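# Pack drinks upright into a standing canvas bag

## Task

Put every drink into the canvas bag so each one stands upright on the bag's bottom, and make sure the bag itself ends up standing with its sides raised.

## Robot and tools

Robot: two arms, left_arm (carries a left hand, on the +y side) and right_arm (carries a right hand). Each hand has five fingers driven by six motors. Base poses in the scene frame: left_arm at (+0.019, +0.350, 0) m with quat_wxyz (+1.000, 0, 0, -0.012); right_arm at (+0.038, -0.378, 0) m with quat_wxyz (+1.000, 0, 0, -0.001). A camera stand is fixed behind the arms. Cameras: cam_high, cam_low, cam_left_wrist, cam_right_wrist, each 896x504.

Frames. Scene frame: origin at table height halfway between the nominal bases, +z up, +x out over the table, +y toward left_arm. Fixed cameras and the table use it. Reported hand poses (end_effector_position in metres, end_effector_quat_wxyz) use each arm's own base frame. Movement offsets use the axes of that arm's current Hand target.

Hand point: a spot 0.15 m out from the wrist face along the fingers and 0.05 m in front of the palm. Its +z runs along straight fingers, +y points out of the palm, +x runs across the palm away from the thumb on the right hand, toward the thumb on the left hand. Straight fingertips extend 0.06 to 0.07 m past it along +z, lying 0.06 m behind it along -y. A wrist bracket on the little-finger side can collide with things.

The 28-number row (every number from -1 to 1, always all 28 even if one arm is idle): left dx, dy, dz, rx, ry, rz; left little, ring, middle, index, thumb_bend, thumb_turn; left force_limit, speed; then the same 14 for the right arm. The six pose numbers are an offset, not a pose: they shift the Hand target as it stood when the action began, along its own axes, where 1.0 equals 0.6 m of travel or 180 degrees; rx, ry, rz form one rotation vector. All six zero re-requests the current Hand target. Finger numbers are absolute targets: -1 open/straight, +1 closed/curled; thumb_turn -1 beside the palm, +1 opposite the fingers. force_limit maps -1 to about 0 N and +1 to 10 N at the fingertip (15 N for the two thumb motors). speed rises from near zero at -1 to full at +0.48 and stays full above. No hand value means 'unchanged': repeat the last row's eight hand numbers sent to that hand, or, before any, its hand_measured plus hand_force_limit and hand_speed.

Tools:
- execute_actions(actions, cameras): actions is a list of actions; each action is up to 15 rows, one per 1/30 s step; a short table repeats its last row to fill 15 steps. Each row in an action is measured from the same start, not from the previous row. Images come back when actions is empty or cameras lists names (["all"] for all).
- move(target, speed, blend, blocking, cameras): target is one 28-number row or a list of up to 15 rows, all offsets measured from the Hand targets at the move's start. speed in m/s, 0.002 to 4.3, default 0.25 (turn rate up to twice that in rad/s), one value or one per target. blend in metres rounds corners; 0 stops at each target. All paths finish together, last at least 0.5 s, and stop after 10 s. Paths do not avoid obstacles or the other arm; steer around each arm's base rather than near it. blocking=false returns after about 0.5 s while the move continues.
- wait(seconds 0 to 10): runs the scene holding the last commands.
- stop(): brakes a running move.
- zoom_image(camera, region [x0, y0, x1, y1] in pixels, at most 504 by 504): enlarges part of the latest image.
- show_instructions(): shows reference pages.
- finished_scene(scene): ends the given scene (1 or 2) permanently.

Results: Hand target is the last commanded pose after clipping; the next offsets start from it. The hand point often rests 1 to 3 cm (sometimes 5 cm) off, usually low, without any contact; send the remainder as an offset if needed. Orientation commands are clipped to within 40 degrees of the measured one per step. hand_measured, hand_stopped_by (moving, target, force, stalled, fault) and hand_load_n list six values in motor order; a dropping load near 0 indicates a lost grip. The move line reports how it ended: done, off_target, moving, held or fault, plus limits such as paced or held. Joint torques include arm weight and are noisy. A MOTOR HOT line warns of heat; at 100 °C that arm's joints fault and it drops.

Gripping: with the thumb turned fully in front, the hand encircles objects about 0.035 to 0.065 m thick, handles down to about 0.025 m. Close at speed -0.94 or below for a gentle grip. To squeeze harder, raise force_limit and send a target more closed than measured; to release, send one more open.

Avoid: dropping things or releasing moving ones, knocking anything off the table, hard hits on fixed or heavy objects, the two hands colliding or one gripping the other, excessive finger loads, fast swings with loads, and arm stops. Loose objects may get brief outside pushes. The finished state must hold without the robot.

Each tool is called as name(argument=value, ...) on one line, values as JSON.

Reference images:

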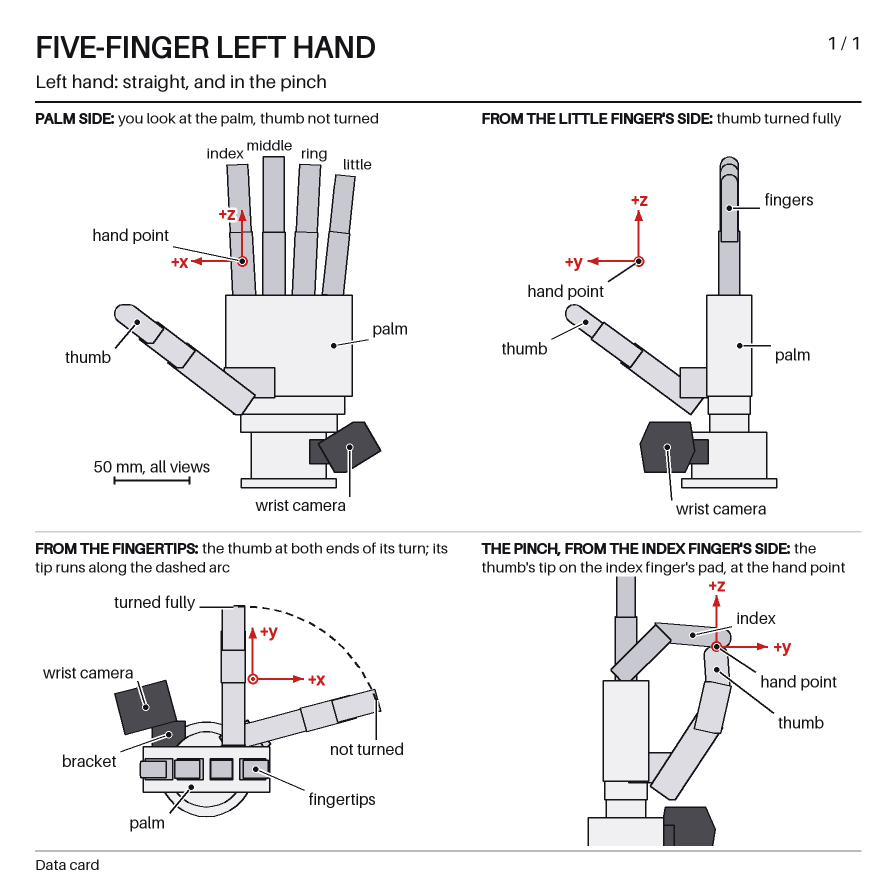

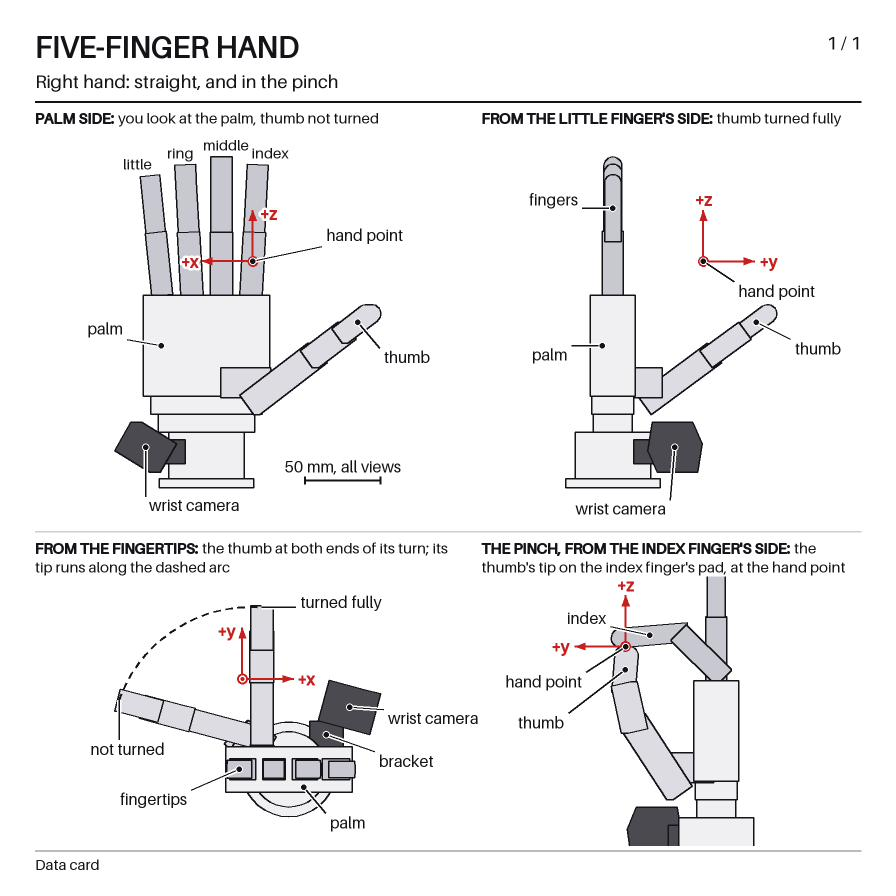

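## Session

execute_actions(actions=[], cameras=["all"])

zoom_image(camera="cam_high", region=[340, 0, 740, 225])

zoom_image(camera="cam_high", region=[340, 225, 740, 504])

Scene clock: 0.00 s.
left_arm: end_effector_position=(+0.0606, -0.2439, +0.3867) hand_measured=(-1.000, -1.000, -1.000, -1.000, -1.000, -1.000) hand_load_n=(+0.0, +0.0, +0.0, +0.0, +0.0, +0.0) hand_stopped_by=(target, target, target, target, target, target) hand_force_limit=0.00 hand_speed=-0.80 end_effector_quat_wxyz=(+0.418, +0.249, +0.689, -0.537) | right_arm: end_effector_position=(+0.4643, +0.2121, +0.2529) hand_measured=(-1.000, -1.000, -1.000, -1.000, -1.000, -1.000) hand_load_n=(+0.0, +0.0, +0.0, +0.0, -0.5, +0.0) hand_stopped_by=(target, target, target, target, target, target) hand_force_limit=0.00 hand_speed=-0.80 end_effector_quat_wxyz=(+0.545, -0.265, +0.784, -0.133)
Joint positions: left_arm=[-1.957 0.24 0.731 -0.588 -0.699 0.945] | right_arm=[0.419 1.055 0.697 -0.041 0.308 1.132]
Joint velocities: within noise
Joint torques (N m): no reading
Motor temperatures (°C): left_arm=[24 25 32 23 21 23] | right_arm=[23 21 25 23 23 20]
Heat: left arm: hottest elbow 32 °C; right arm: hottest elbow 25 °C.
Hand target: left_arm +0.0615, -0.2415, +0.4002; +0.417, +0.240, +0.685, -0.547 | right_arm +0.4704, +0.2148, +0.2712; +0.558, -0.260, +0.777, -0.132

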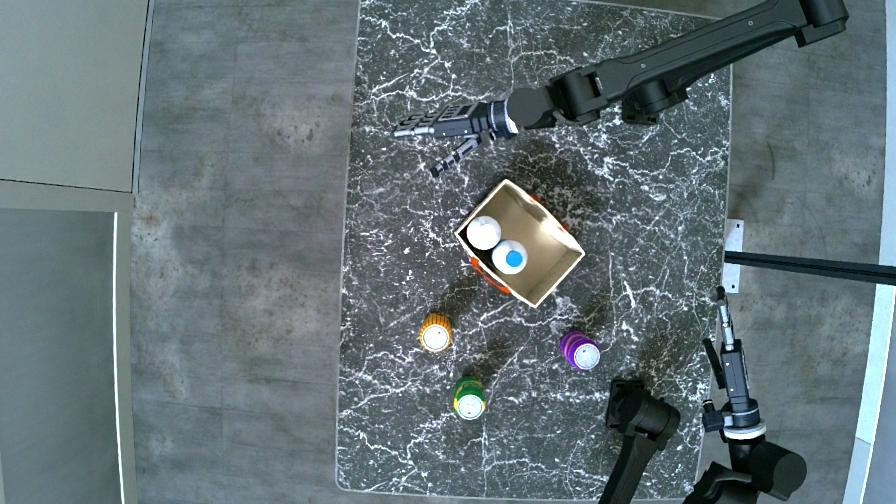

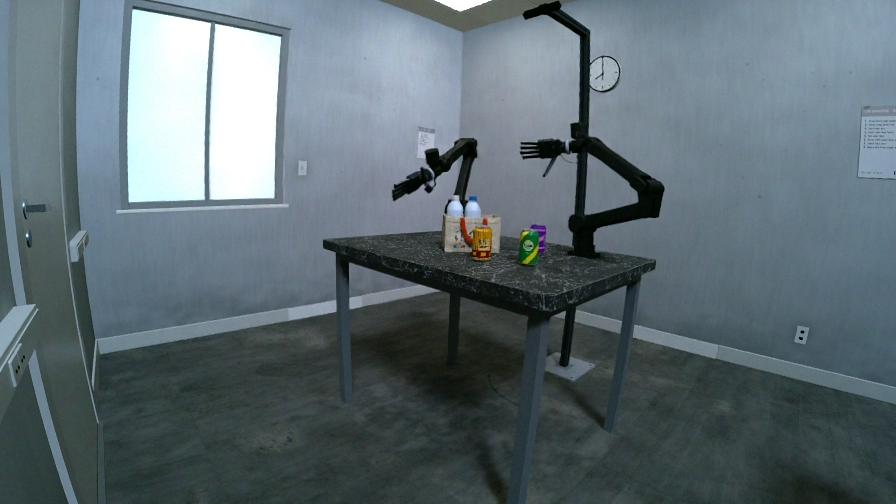

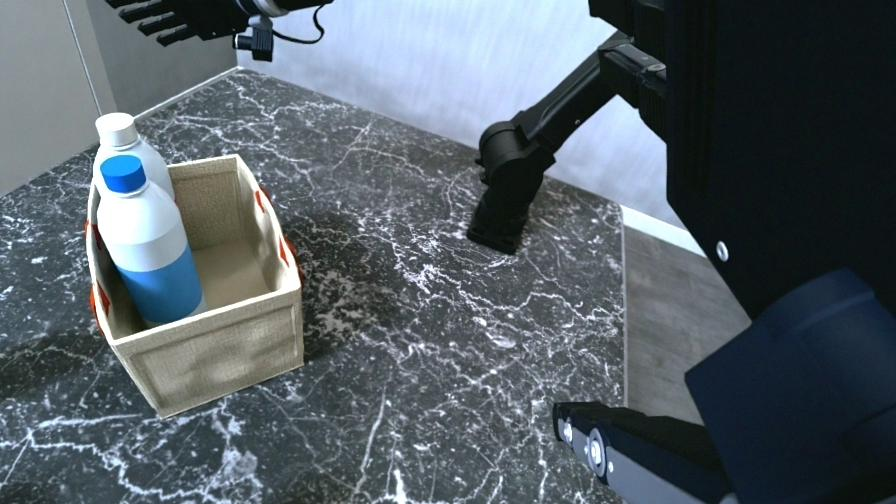

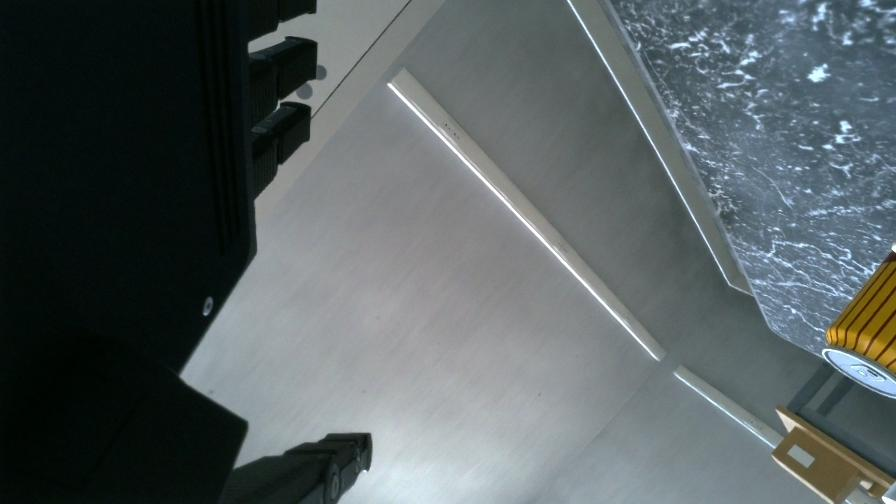

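Scaled by 1.260.

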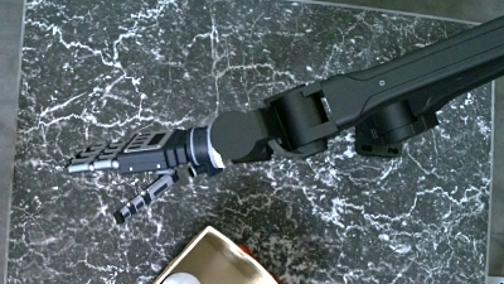

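Scaled by 1.260.

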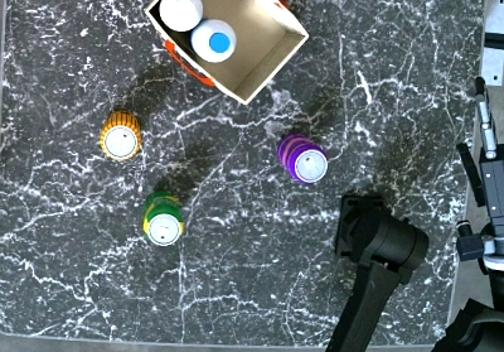

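zoom_image(camera="cam_high", region=[445, 165, 595, 315])

zoom_image(camera="cam_high", region=[405, 300, 615, 430])

zoom_image(camera="cam_low", region=[420, 180, 570, 280])

zoom_image(camera="cam_left_wrist", region=[0, 60, 400, 460])

Scaled by 3.360.

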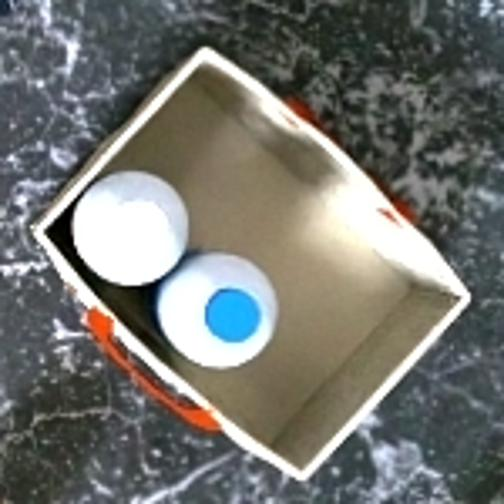

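Scaled by 2.400.

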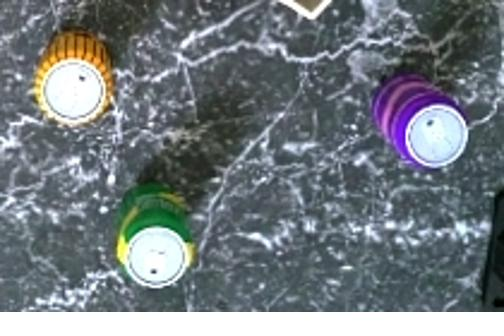

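Scaled by 3.360.

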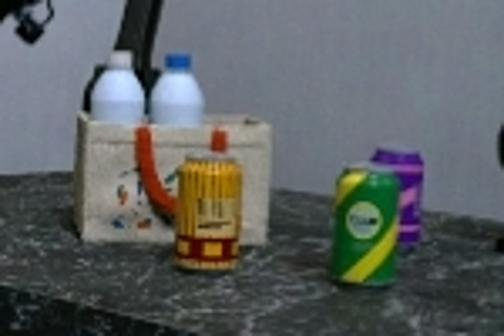

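Scaled by 1.260.

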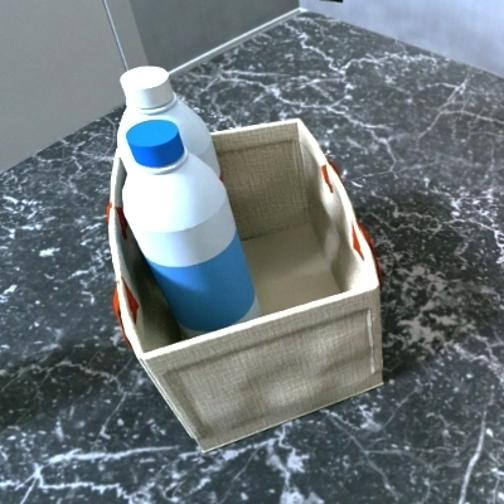

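move(target=[-0.229,0.5795,-0.189,-0.2947,-0.1078,-0.3774,1,-0.4,-1,-1,-1,1,0.3,-0.4,0,0,0,0,0,0,-1,-1,-1,-1,-1,-1,0,-0.8], speed=0.3, cameras=["cam_high","cam_left_wrist"])

zoom_image(camera="cam_high", region=[400, 340, 560, 504])

Scene clock: 95.77 s.
left_arm: end_effector_position=(+0.3619, -0.0211, +0.3016) hand_measured=(+1.000, -0.400, -1.000, -1.000, -1.000, +1.000) hand_load_n=(+0.0, +0.0, +0.0, -0.5, +0.0, +0.0) hand_stopped_by=(target, target, target, target, target, target) hand_force_limit=0.30 hand_speed=-0.40 end_effector_quat_wxyz=(+0.191, -0.455, +0.791, -0.361) | right_arm: end_effector_position=(+0.4643, +0.2121, +0.2529) hand_measured=(-1.000, -1.000, -1.000, -1.000, -1.000, -1.000) hand_load_n=(+0.0, +0.0, +0.0, +0.0, +0.0, +0.0) hand_stopped_by=(target, target, target, target, target, target) hand_force_limit=0.00 hand_speed=-0.80 end_effector_quat_wxyz=(+0.545, -0.265, +0.784, -0.133)
Joint positions: left_arm=[0.215 0.993 1.119 -1.023 0.55 0.545] | right_arm=[0.419 1.055 0.697 -0.041 0.308 1.132]
Joint torques (N m): left_arm=[4.42 -3.49 13.64 0.69 0.19 -0.19] | right_arm=[0.73 -5.36 11.28 2.04 -0.03 0.09]
Motor temperatures (°C): left_arm=[24 25 43 24 21 23] | right_arm=[23 21 31 23 23 20]
Heat: left arm: hottest elbow 43 °C; right arm: hottest elbow 31 °C.
Hand target: left_arm +0.3734, -0.0170, +0.3300; +0.211, -0.453, +0.785, -0.366 | right_arm +0.4704, +0.2148, +0.2712; +0.558, -0.260, +0.777, -0.132
Off the commanded pose: left_arm 0.031 m, 3 deg | right_arm 0.020 m, 2 deg.
move: off_target (left_arm, right_arm)
Images, in order (width x height): cam_high 896x504, cam_left_wrist 896x504.

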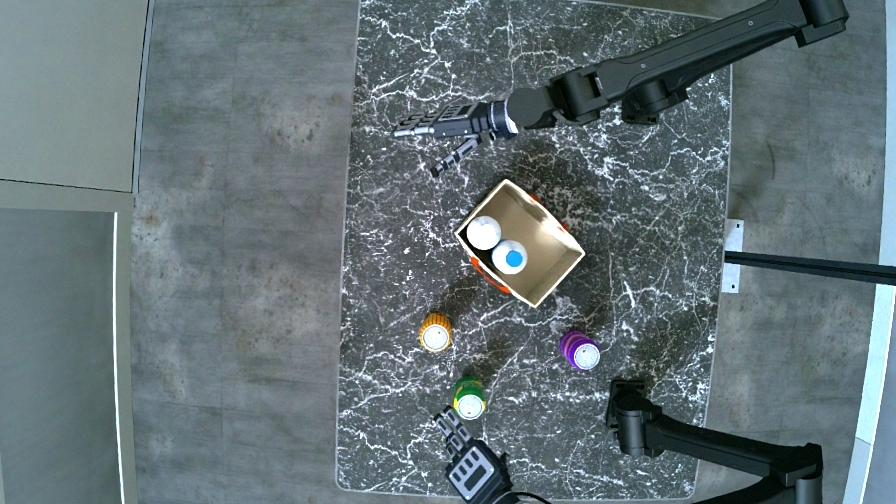

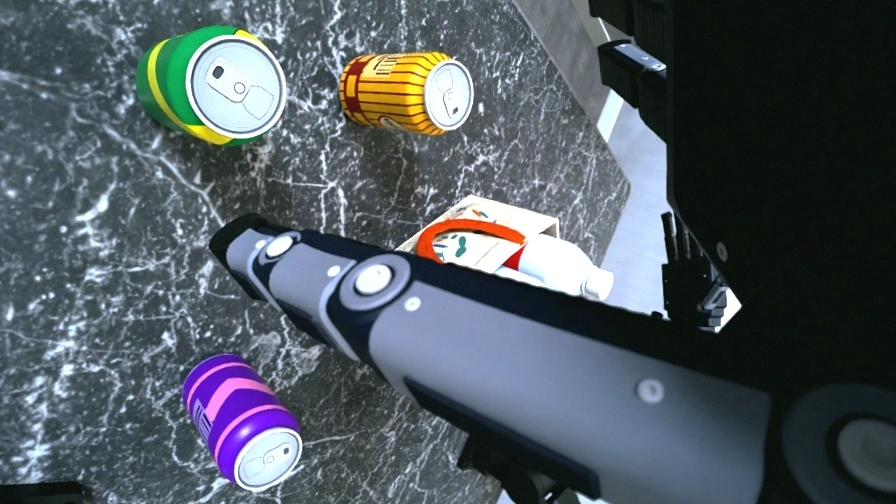

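Scaled by 3.073.

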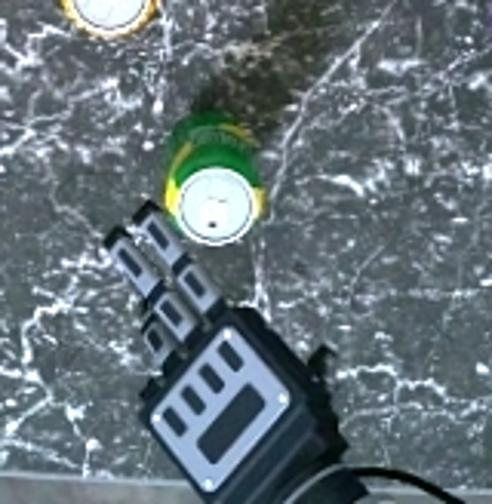

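move(target=[-0.0022,0.2448,0.2008,0,0,0,1,-0.4,-1,-1,-1,1,0.3,-0.4,0,0,0,0,0,0,-1,-1,-1,-1,-1,-1,0,-0.8], speed=0.15, cameras=["cam_high","cam_left_wrist"])

zoom_image(camera="cam_high", region=[400, 340, 560, 504])

Scene clock: 100.97 s.
left_arm: end_effector_position=(+0.3731, -0.0173, +0.1482) hand_measured=(+1.000, -0.400, -1.000, -1.000, -1.000, +1.000) hand_load_n=(+0.0, +0.0, +0.0, +0.0, +0.0, +0.0) hand_stopped_by=(target, target, target, target, target, target) hand_force_limit=0.30 hand_speed=-0.40 end_effector_quat_wxyz=(+0.215, -0.446, +0.787, -0.368) | right_arm: end_effector_position=(+0.4643, +0.2121, +0.2529) hand_measured=(-1.000, -1.000, -1.000, -1.000, -1.000, -1.000) hand_load_n=(+0.0, +0.0, +0.0, +0.0, +0.0, -0.5) hand_stopped_by=(target, target, target, target, target, target) hand_force_limit=0.00 hand_speed=-0.80 end_effector_quat_wxyz=(+0.545, -0.265, +0.784, -0.133)
Joint positions: left_arm=[0.219 1.034 0.723 -0.534 0.55 0.545] | right_arm=[0.419 1.055 0.697 -0.041 0.308 1.132]
Joint torques (N m): left_arm=[5.42 -3.66 7.86 1.94 0.35 -0.11] | right_arm=[0.73 -5.36 11.26 2.03 -0.03 0.09]
Heat: left arm: hottest elbow 43 °C; right arm: hottest elbow 31 °C.
Hand target: left_arm +0.3723, -0.0149, +0.1400; +0.211, -0.453, +0.785, -0.366 | right_arm +0.4704, +0.2148, +0.2712; +0.558, -0.260, +0.777, -0.132
Off the commanded pose: left_arm 0.008 m, 1 deg | right_arm 0.020 m, 2 deg.
move: off_target (right_arm)
Images, in order (width x height): cam_high 896x504, cam_left_wrist 896x504.

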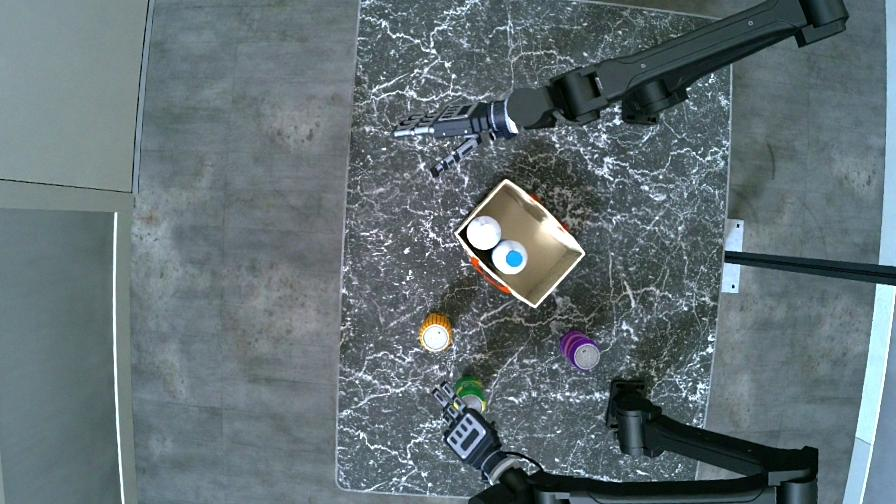

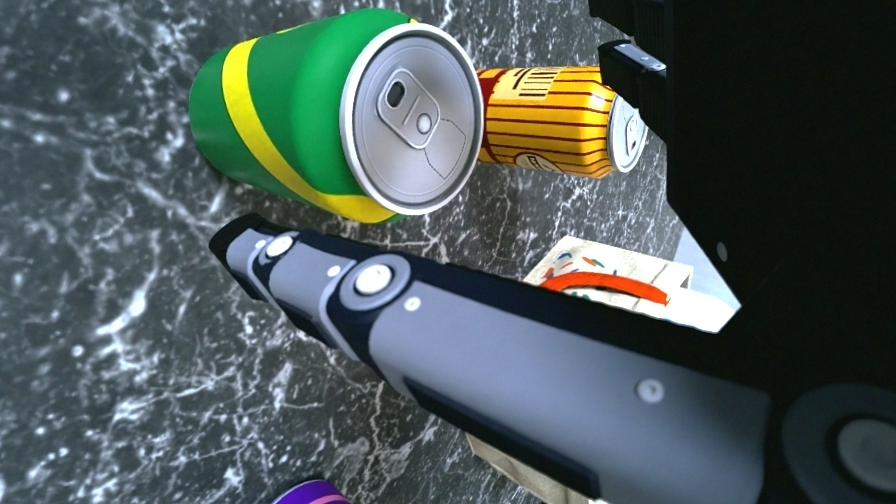

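Scaled by 3.073.

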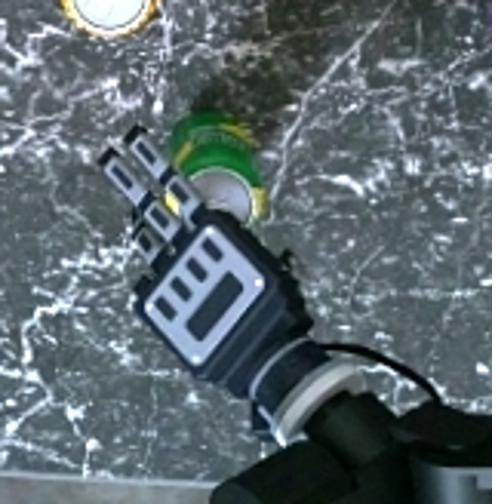

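move(target=[[0,0.0485,0.0407,0,0,0,1,-0.4,-1,-1,-1,1,0.3,-0.4,0,0,0,0,0,0,-1,-1,-1,-1,-1,-1,0,-0.8],[0,0.0485,0.0407,0,0,0,1,-0.4,0.1,0.1,0.4,1,0.6,-0.85,0,0,0,0,0,0,-1,-1,-1,-1,-1,-1,0,-0.8]], speed=0.08, cameras=["cam_left_wrist"])

Scene clock: 106.53 s.
left_arm: end_effector_position=(+0.3751, -0.0168, +0.1115) hand_measured=(+1.000, -0.400, -0.322, -0.308, -0.654, +1.000) hand_load_n=(+0.0, +0.5, +6.0, +7.5, +13.0, +0.0) hand_stopped_by=(target, target, force, force, force, target) hand_force_limit=0.60 hand_speed=-0.85 end_effector_quat_wxyz=(+0.217, -0.445, +0.787, -0.369) | right_arm: end_effector_position=(+0.4643, +0.2121, +0.2529) hand_measured=(-1.000, -1.000, -1.000, -1.000, -1.000, -1.000) hand_load_n=(+0.0, +0.0, +0.0, +0.0, -0.5, -0.5) hand_stopped_by=(target, target, target, target, target, target) hand_force_limit=0.00 hand_speed=-0.80 end_effector_quat_wxyz=(+0.545, -0.265, +0.784, -0.133)
Joint positions: left_arm=[0.219 1.082 0.65 -0.406 0.55 0.545] | right_arm=[0.419 1.055 0.697 -0.041 0.308 1.132]
Joint torques (N m): left_arm=[4.25 -3.96 7.38 1.89 0.39 -0.14] | right_arm=[0.79 -5.36 11.28 2.04 -0.03 0.09]
Heat: left arm: hottest elbow 43 °C; right arm: hottest elbow 31 °C.
Hand target: left_arm +0.3724, -0.0149, +0.1020; +0.211, -0.453, +0.785, -0.366 | right_arm +0.4704, +0.2148, +0.2712; +0.558, -0.260, +0.777, -0.132
Off the commanded pose: left_arm 0.010 m, 1 deg | right_arm 0.020 m, 2 deg.
move: off_target (right_arm)
Images, in order (width x height): cam_left_wrist 896x504.

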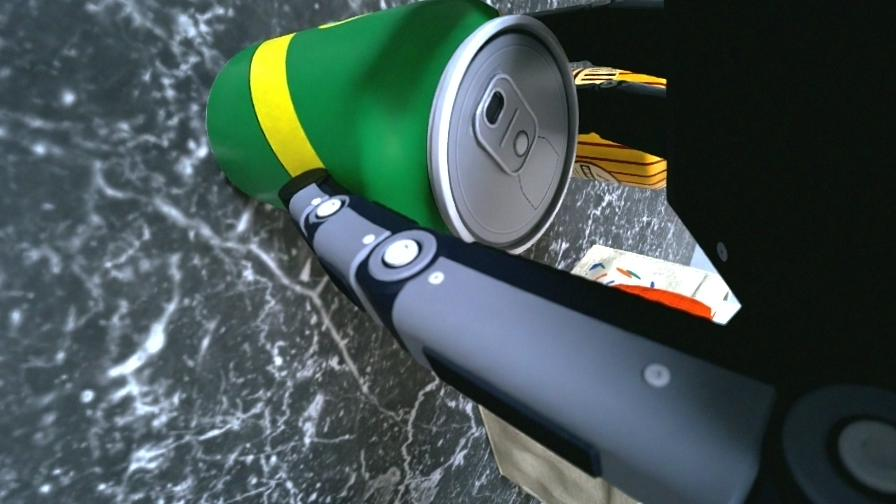

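move(target=[[-0.0147,-0.2717,-0.1898,0,0,0,1,-0.4,0.1,0.1,0.4,1,0.6,-0.85,0,0,0,0,0,0,-1,-1,-1,-1,-1,-1,0,-0.8],[0.6675,-0.2314,-0.3413,0,0.0851,0.0714,1,-0.4,0.1,0.1,0.4,1,0.6,-0.85,0,0,0,0,0,0,-1,-1,-1,-1,-1,-1,0,-0.8],[0.9078,-0.3072,-0.1473,0,0.1277,0.1071,1,-0.4,0.1,0.1,0.4,1,0.6,-0.85,0,0,0,0,0,0,-1,-1,-1,-1,-1,-1,0,-0.8]], speed=[0.1,0.2,0.15], blend=[0.02,0.04,0], cameras=["cam_high","cam_left_wrist"])

zoom_image(camera="cam_high", region=[480, 120, 680, 320])

Scene clock: 123.10 s.
left_arm: end_effector_position=(+0.1376, -0.4768, +0.2404) hand_measured=(+1.000, -0.400, -0.322, -0.308, -0.654, +1.000) hand_load_n=(+0.0, +0.0, +6.0, +7.0, +13.5, +0.5) hand_stopped_by=(target, target, force, force, force, target) hand_force_limit=0.60 hand_speed=-0.85 end_effector_quat_wxyz=(+0.110, -0.242, +0.899, -0.348) | right_arm: end_effector_position=(+0.4643, +0.2121, +0.2529) hand_measured=(-1.000, -1.000, -1.000, -1.000, -1.000, -1.000) hand_load_n=(+0.0, +0.0, -0.5, +0.0, +0.0, +0.0) hand_stopped_by=(target, target, target, target, target, target) hand_force_limit=0.00 hand_speed=-0.80 end_effector_quat_wxyz=(+0.545, -0.265, +0.784, -0.133)
Joint positions: left_arm=[-1.283 1.271 1.186 -0.758 -0.189 -0.166] | right_arm=[0.419 1.055 0.697 -0.041 0.308 1.132]
Joint torques (N m): left_arm=[4.07 -8.94 16.21 2.5 -0.01 -0.03] | right_arm=[0.79 -5.36 11.28 2.04 -0.04 0.09]
Heat: left arm: hottest elbow 43 °C; right arm: hottest elbow 31 °C.
Hand target: left_arm +0.1436, -0.5117, +0.3000; +0.109, -0.234, +0.875, -0.408 | right_arm +0.4704, +0.2148, +0.2712; +0.558, -0.260, +0.777, -0.132
Off the commanded pose: left_arm 0.069 m, 7 deg | right_arm 0.020 m, 2 deg.
move: off_target (left_arm, right_arm)
Images, in order (width x height): cam_high 896x504, cam_left_wrist 896x504.

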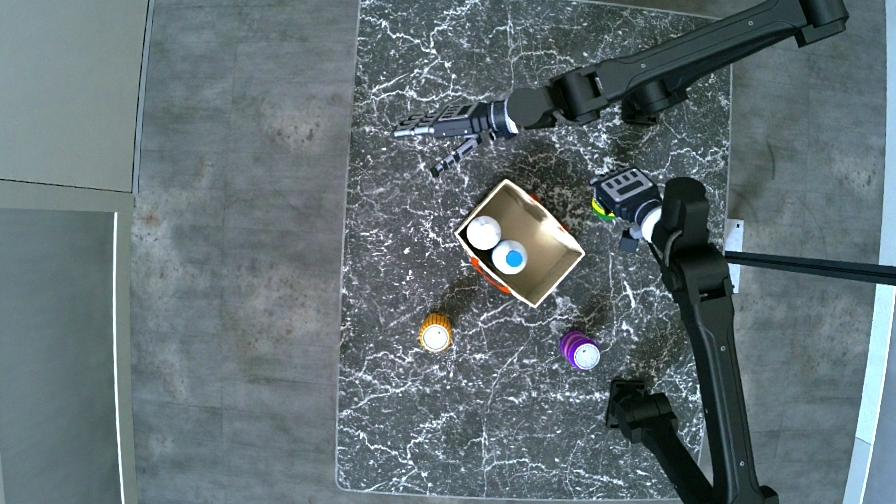

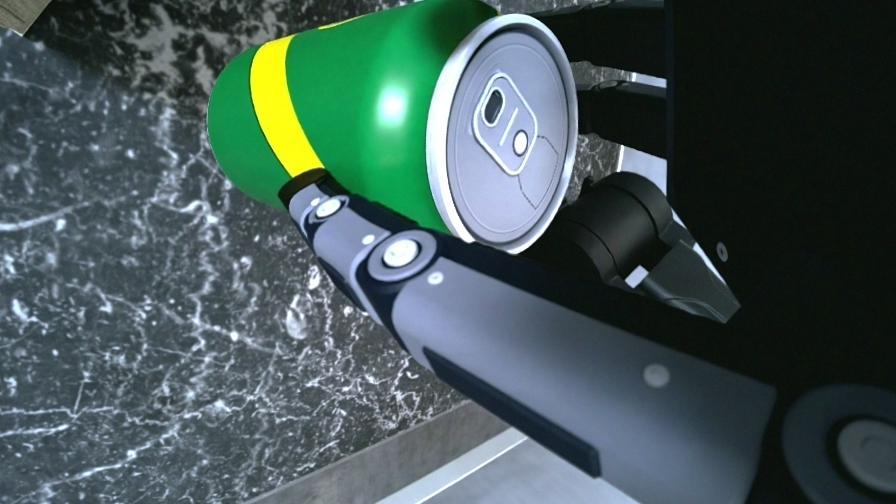

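Scaled by 2.520.

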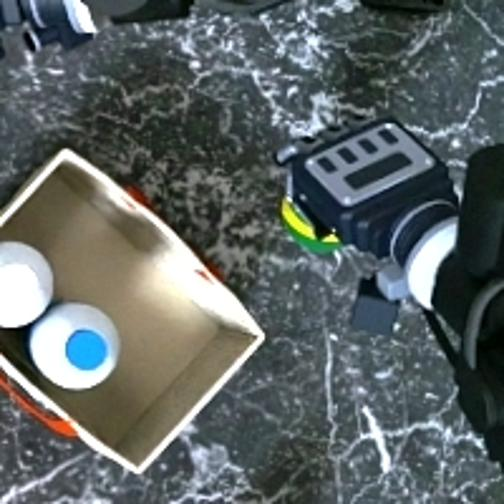

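move(target=[[-0.0075,0.199,0.1258,0.02,0,0,1,-0.4,0.1,0.1,0.4,1,0.6,-0.85,0,0,0,0,0,0,-1,-1,-1,-1,-1,-1,0,-0.8],[-0.0075,0.2437,0.1633,0.02,0,0,1,-0.4,0.1,0.1,0.4,1,0.6,-0.85,0,0,0,0,0,0,-1,-1,-1,-1,-1,-1,0,-0.8]], speed=[0.12,0.05], blend=0.01, cameras=["cam_high","cam_left_wrist"])

Scene clock: 130.13 s.
left_arm: end_effector_position=(+0.1395, -0.4855, +0.1177) hand_measured=(+1.000, -0.400, -0.322, -0.308, -0.654, +1.000) hand_load_n=(+0.0, +0.0, +5.5, +7.0, +13.5, +0.0) hand_stopped_by=(target, target, force, force, force, target) hand_force_limit=0.60 hand_speed=-0.85 end_effector_quat_wxyz=(+0.116, -0.237, +0.869, -0.419) | right_arm: end_effector_position=(+0.4643, +0.2121, +0.2529) hand_measured=(-1.000, -1.000, -1.000, -1.000, -1.000, -1.000) hand_load_n=(-0.5, +0.0, +0.0, +0.0, +0.0, +0.0) hand_stopped_by=(target, target, target, target, target, target) hand_force_limit=0.00 hand_speed=-0.80 end_effector_quat_wxyz=(+0.545, -0.265, +0.784, -0.133)
Joint positions: left_arm=[-1.288 1.319 0.824 -0.192 -0.197 -0.156] | right_arm=[0.419 1.055 0.697 -0.041 0.308 1.132]
Joint torques (N m): left_arm=[3.6 -7.59 8.46 2.82 -0.23 -0.04] | right_arm=[0.73 -5.36 11.28 2.06 -0.03 0.09]
Heat: left arm: hottest elbow 44 °C; right arm: hottest elbow 32 °C.
Hand target: left_arm +0.1382, -0.4931, +0.1250; +0.117, -0.231, +0.862, -0.436 | right_arm +0.4704, +0.2148, +0.2712; +0.558, -0.260, +0.777, -0.132
Off the commanded pose: left_arm 0.011 m, 2 deg | right_arm 0.020 m, 2 deg.
move: off_target (left_arm, right_arm)
Images, in order (width x height): cam_high 896x504, cam_left_wrist 896x504.

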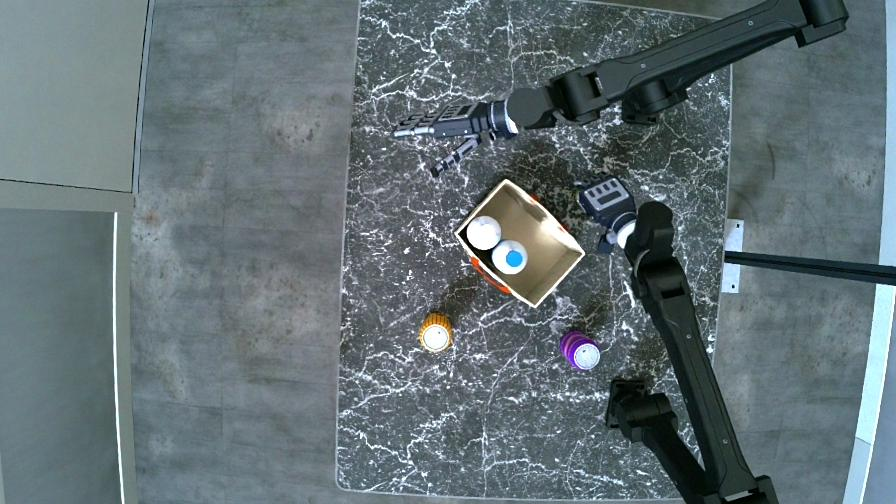

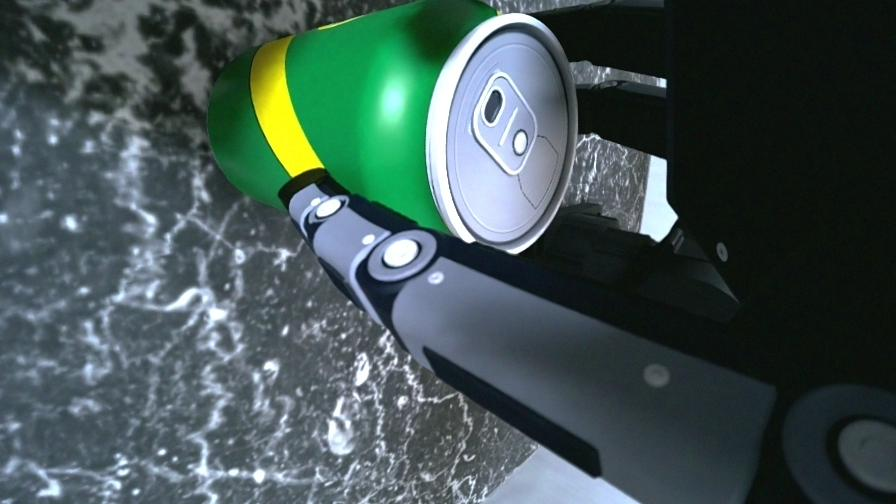

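move(target=[0,0.0131,0.0104,0,0,0,1,-0.4,0.1,0.1,0.4,1,0.6,-0.85,0,0,0,0,0,0,-1,-1,-1,-1,-1,-1,0,-0.8], speed=0.05)

Scene clock: 132.83 s.
left_arm: end_effector_position=(+0.1407, -0.4895, +0.1175) hand_measured=(+1.000, -0.400, -0.322, -0.308, -0.654, +1.000) hand_load_n=(+0.0, +0.0, +6.0, +7.0, +13.0, -0.5) hand_stopped_by=(target, target, force, force, force, target) hand_force_limit=0.60 hand_speed=-0.85 end_effector_quat_wxyz=(+0.116, -0.237, +0.864, -0.430) | right_arm: end_effector_position=(+0.4643, +0.2121, +0.2529) hand_measured=(-1.000, -1.000, -1.000, -1.000, -1.000, -1.000) hand_load_n=(+0.0, +0.0, +0.0, +0.0, +0.0, +0.0) hand_stopped_by=(target, target, target, target, target, target) hand_force_limit=0.00 hand_speed=-0.80 end_effector_quat_wxyz=(+0.545, -0.265, +0.784, -0.133)
Joint positions: left_arm=[-1.288 1.323 0.814 -0.154 -0.197 -0.156] | right_arm=[0.419 1.055 0.697 -0.041 0.308 1.132]
Joint torques (N m): left_arm=[4.19 -7.24 7.77 2.76 -0.22 -0.05] | right_arm=[0.79 -5.36 11.26 2.06 -0.04 0.09]
Heat: left arm: hottest elbow 44 °C; right arm: hottest elbow 32 °C.
Hand target: left_arm +0.1384, -0.4934, +0.1150; +0.117, -0.231, +0.862, -0.436 | right_arm +0.4704, +0.2148, +0.2712; +0.558, -0.260, +0.777, -0.132
Off the commanded pose: left_arm 0.005 m, 1 deg | right_arm 0.020 m, 2 deg.
move: off_target (right_arm)

move(target=[[0,0,0,0,0,0,1,-0.4,-0.7,-0.7,0.4,1,0.6,-0.8,0,0,0,0,0,0,-1,-1,-1,-1,-1,-1,0,-0.8],[0,0,0,0,0,0,1,-0.4,-0.7,-0.7,-1,1,0.6,-0.8,0,0,0,0,0,0,-1,-1,-1,-1,-1,-1,0,-0.8],[-0.0015,-0.0837,-0.041,0,0,0,1,-0.4,-0.7,-0.7,-1,1,0.6,-0.8,0,0,0,0,0,0,-1,-1,-1,-1,-1,-1,0,-0.8],[-0.0015,-0.265,-0.1742,0,0,0,1,-0.4,-0.7,-0.7,-1,1,0.6,-0.8,0,0,0,0,0,0,-1,-1,-1,-1,-1,-1,0,-0.8]], speed=[0.05,0.05,0.06,0.15], blend=[0,0,0.005,0], cameras=["cam_left_wrist"])

Scene clock: 146.30 s.
left_arm: end_effector_position=(+0.1403, -0.4885, +0.2699) hand_measured=(+1.000, -0.400, -0.700, -0.700, -1.000, +1.000) hand_load_n=(+0.0, +0.0, +0.0, +0.0, +0.0, +0.0) hand_stopped_by=(target, target, target, target, target, target) hand_force_limit=0.60 hand_speed=-0.80 end_effector_quat_wxyz=(+0.116, -0.236, +0.873, -0.411) | right_arm: end_effector_position=(+0.4643, +0.2121, +0.2529) hand_measured=(-1.000, -1.000, -1.000, -1.000, -1.000, -1.000) hand_load_n=(+0.0, +0.0, +0.0, +0.0, +0.0, +0.0) hand_stopped_by=(target, target, target, target, target, target) hand_force_limit=0.00 hand_speed=-0.80 end_effector_quat_wxyz=(+0.545, -0.265, +0.784, -0.133)
Joint positions: left_arm=[-1.288 1.218 1.162 -0.648 -0.197 -0.155] | right_arm=[0.419 1.055 0.697 -0.041 0.308 1.132]
Joint torques (N m): left_arm=[3.84 -7.94 13.89 1.2 0 0] | right_arm=[0.79 -5.36 11.26 2.03 -0.03 0.09]
Heat: left arm: hottest elbow 44 °C; right arm: hottest elbow 32 °C.
Hand target: left_arm +0.1442, -0.5018, +0.3051; +0.117, -0.231, +0.862, -0.436 | right_arm +0.4704, +0.2148, +0.2712; +0.558, -0.260, +0.777, -0.132
Off the commanded pose: left_arm 0.038 m, 3 deg | right_arm 0.020 m, 2 deg.
move: off_target (left_arm, right_arm)
Images, in order (width x height): cam_left_wrist 896x504.

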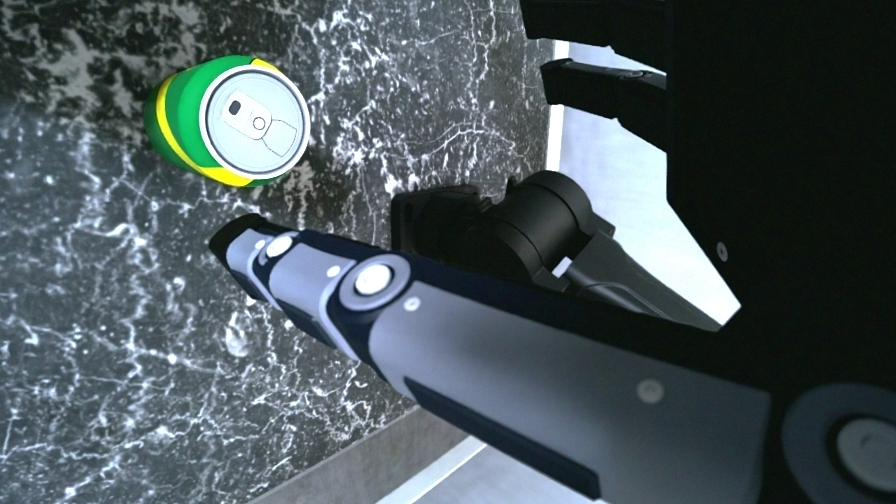

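move(target=[[-0.1007,0.1166,-0.2572,0,-0.0448,-0.0329,1,-0.4,-0.7,-0.7,-1,1,0.6,-0.8,-0.0229,0.0165,-0.3051,-0.0693,-0.0047,-0.18,1,-0.4,-1,-1,-1,1,0.3,-0.4],[-0.748,0.2015,-0.1194,0,-0.291,-0.2138,1,-0.4,-1,-1,-1,1,0.6,-0.8,0.1008,0.2032,-0.5229,-0.1386,-0.0095,-0.3598,1,-0.4,-1,-1,-1,1,0.3,-0.4]], speed=[0.2,0.25], blend=[0.04,0], cameras=["cam_high","cam_right_wrist","cam_left_wrist"])

zoom_image(camera="cam_high", region=[500, 100, 680, 250])

zoom_image(camera="cam_high", region=[360, 290, 520, 420])

Scene clock: 161.93 s.
left_arm: end_effector_position=(+0.4446, -0.1580, +0.2164) hand_measured=(+1.000, -0.400, -1.000, -1.000, -1.000, +1.000) hand_load_n=(+0.0, +0.0, +0.0, +0.0, +0.0, +0.0) hand_stopped_by=(target, target, target, target, target, target) hand_force_limit=0.60 hand_speed=-0.80 end_effector_quat_wxyz=(-0.322, +0.657, -0.623, +0.275) | right_arm: end_effector_position=(+0.1307, +0.2447, +0.2434) hand_measured=(+1.000, -0.400, -1.000, -1.000, -1.000, +1.000) hand_load_n=(+0.0, +0.0, +0.0, +0.0, +0.0, -0.5) hand_stopped_by=(target, target, target, target, target, target) hand_force_limit=0.30 hand_speed=-0.40 end_effector_quat_wxyz=(-0.328, +0.750, -0.516, +0.251)
Joint positions: left_arm=[-0.402 1.158 0.987 -0.592 -0.381 -0.29] | right_arm=[1.365 0.698 0.846 -1.202 0.71 0.805]
Joint torques (N m): left_arm=[4.01 -5.66 13.64 2 -0.41 -0.17] | right_arm=[1.49 1.55 13.82 0.57 0.44 0.13]
Motor temperatures (°C): left_arm=[24 25 48 24 21 23] | right_arm=[23 21 33 23 23 20]
Heat: left arm: hottest elbow 48 °C; right arm: hottest elbow 33 °C.
Hand target: left_arm +0.4684, -0.1655, +0.2504; -0.333, +0.658, -0.603, +0.305 | right_arm +0.1310, +0.2562, +0.2697; -0.346, +0.742, -0.520, +0.243
Off the commanded pose: left_arm 0.042 m, 4 deg | right_arm 0.029 m, 2 deg.
move: off_target (left_arm, right_arm); target 2's new numbers were sent with left_arm's hand 0.042 m and 4 deg from that target
Images, in order (width x height): cam_high 896x504, cam_left_wrist 896x504, cam_right_wrist 896x504.

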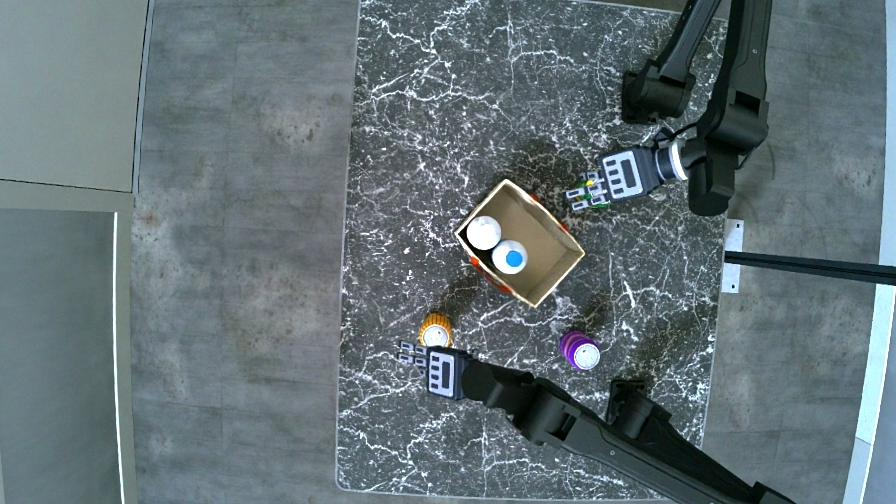

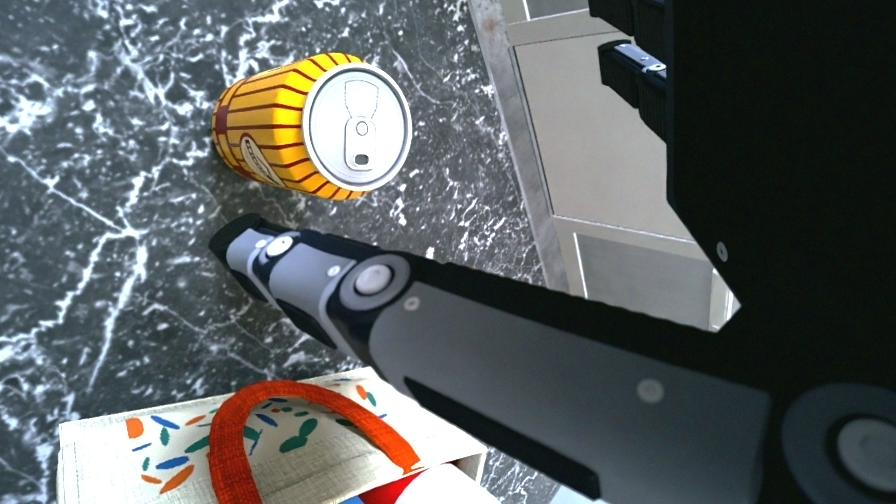

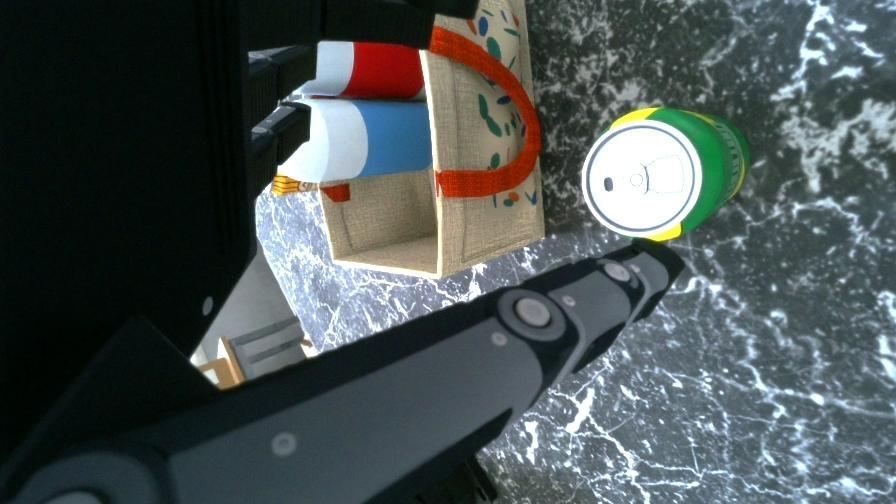

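Scaled by 2.800.

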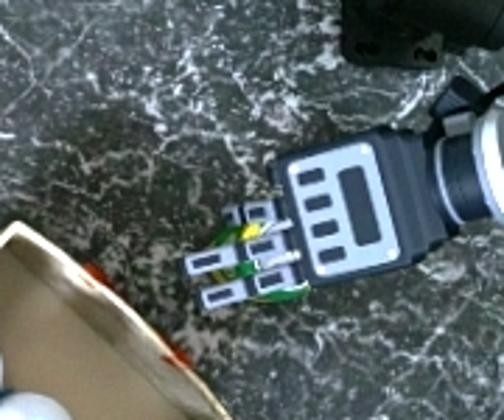

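Scaled by 3.150.

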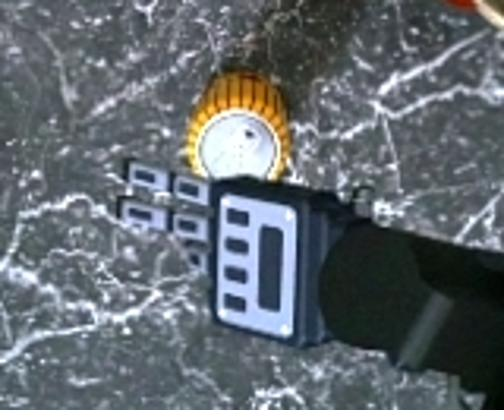

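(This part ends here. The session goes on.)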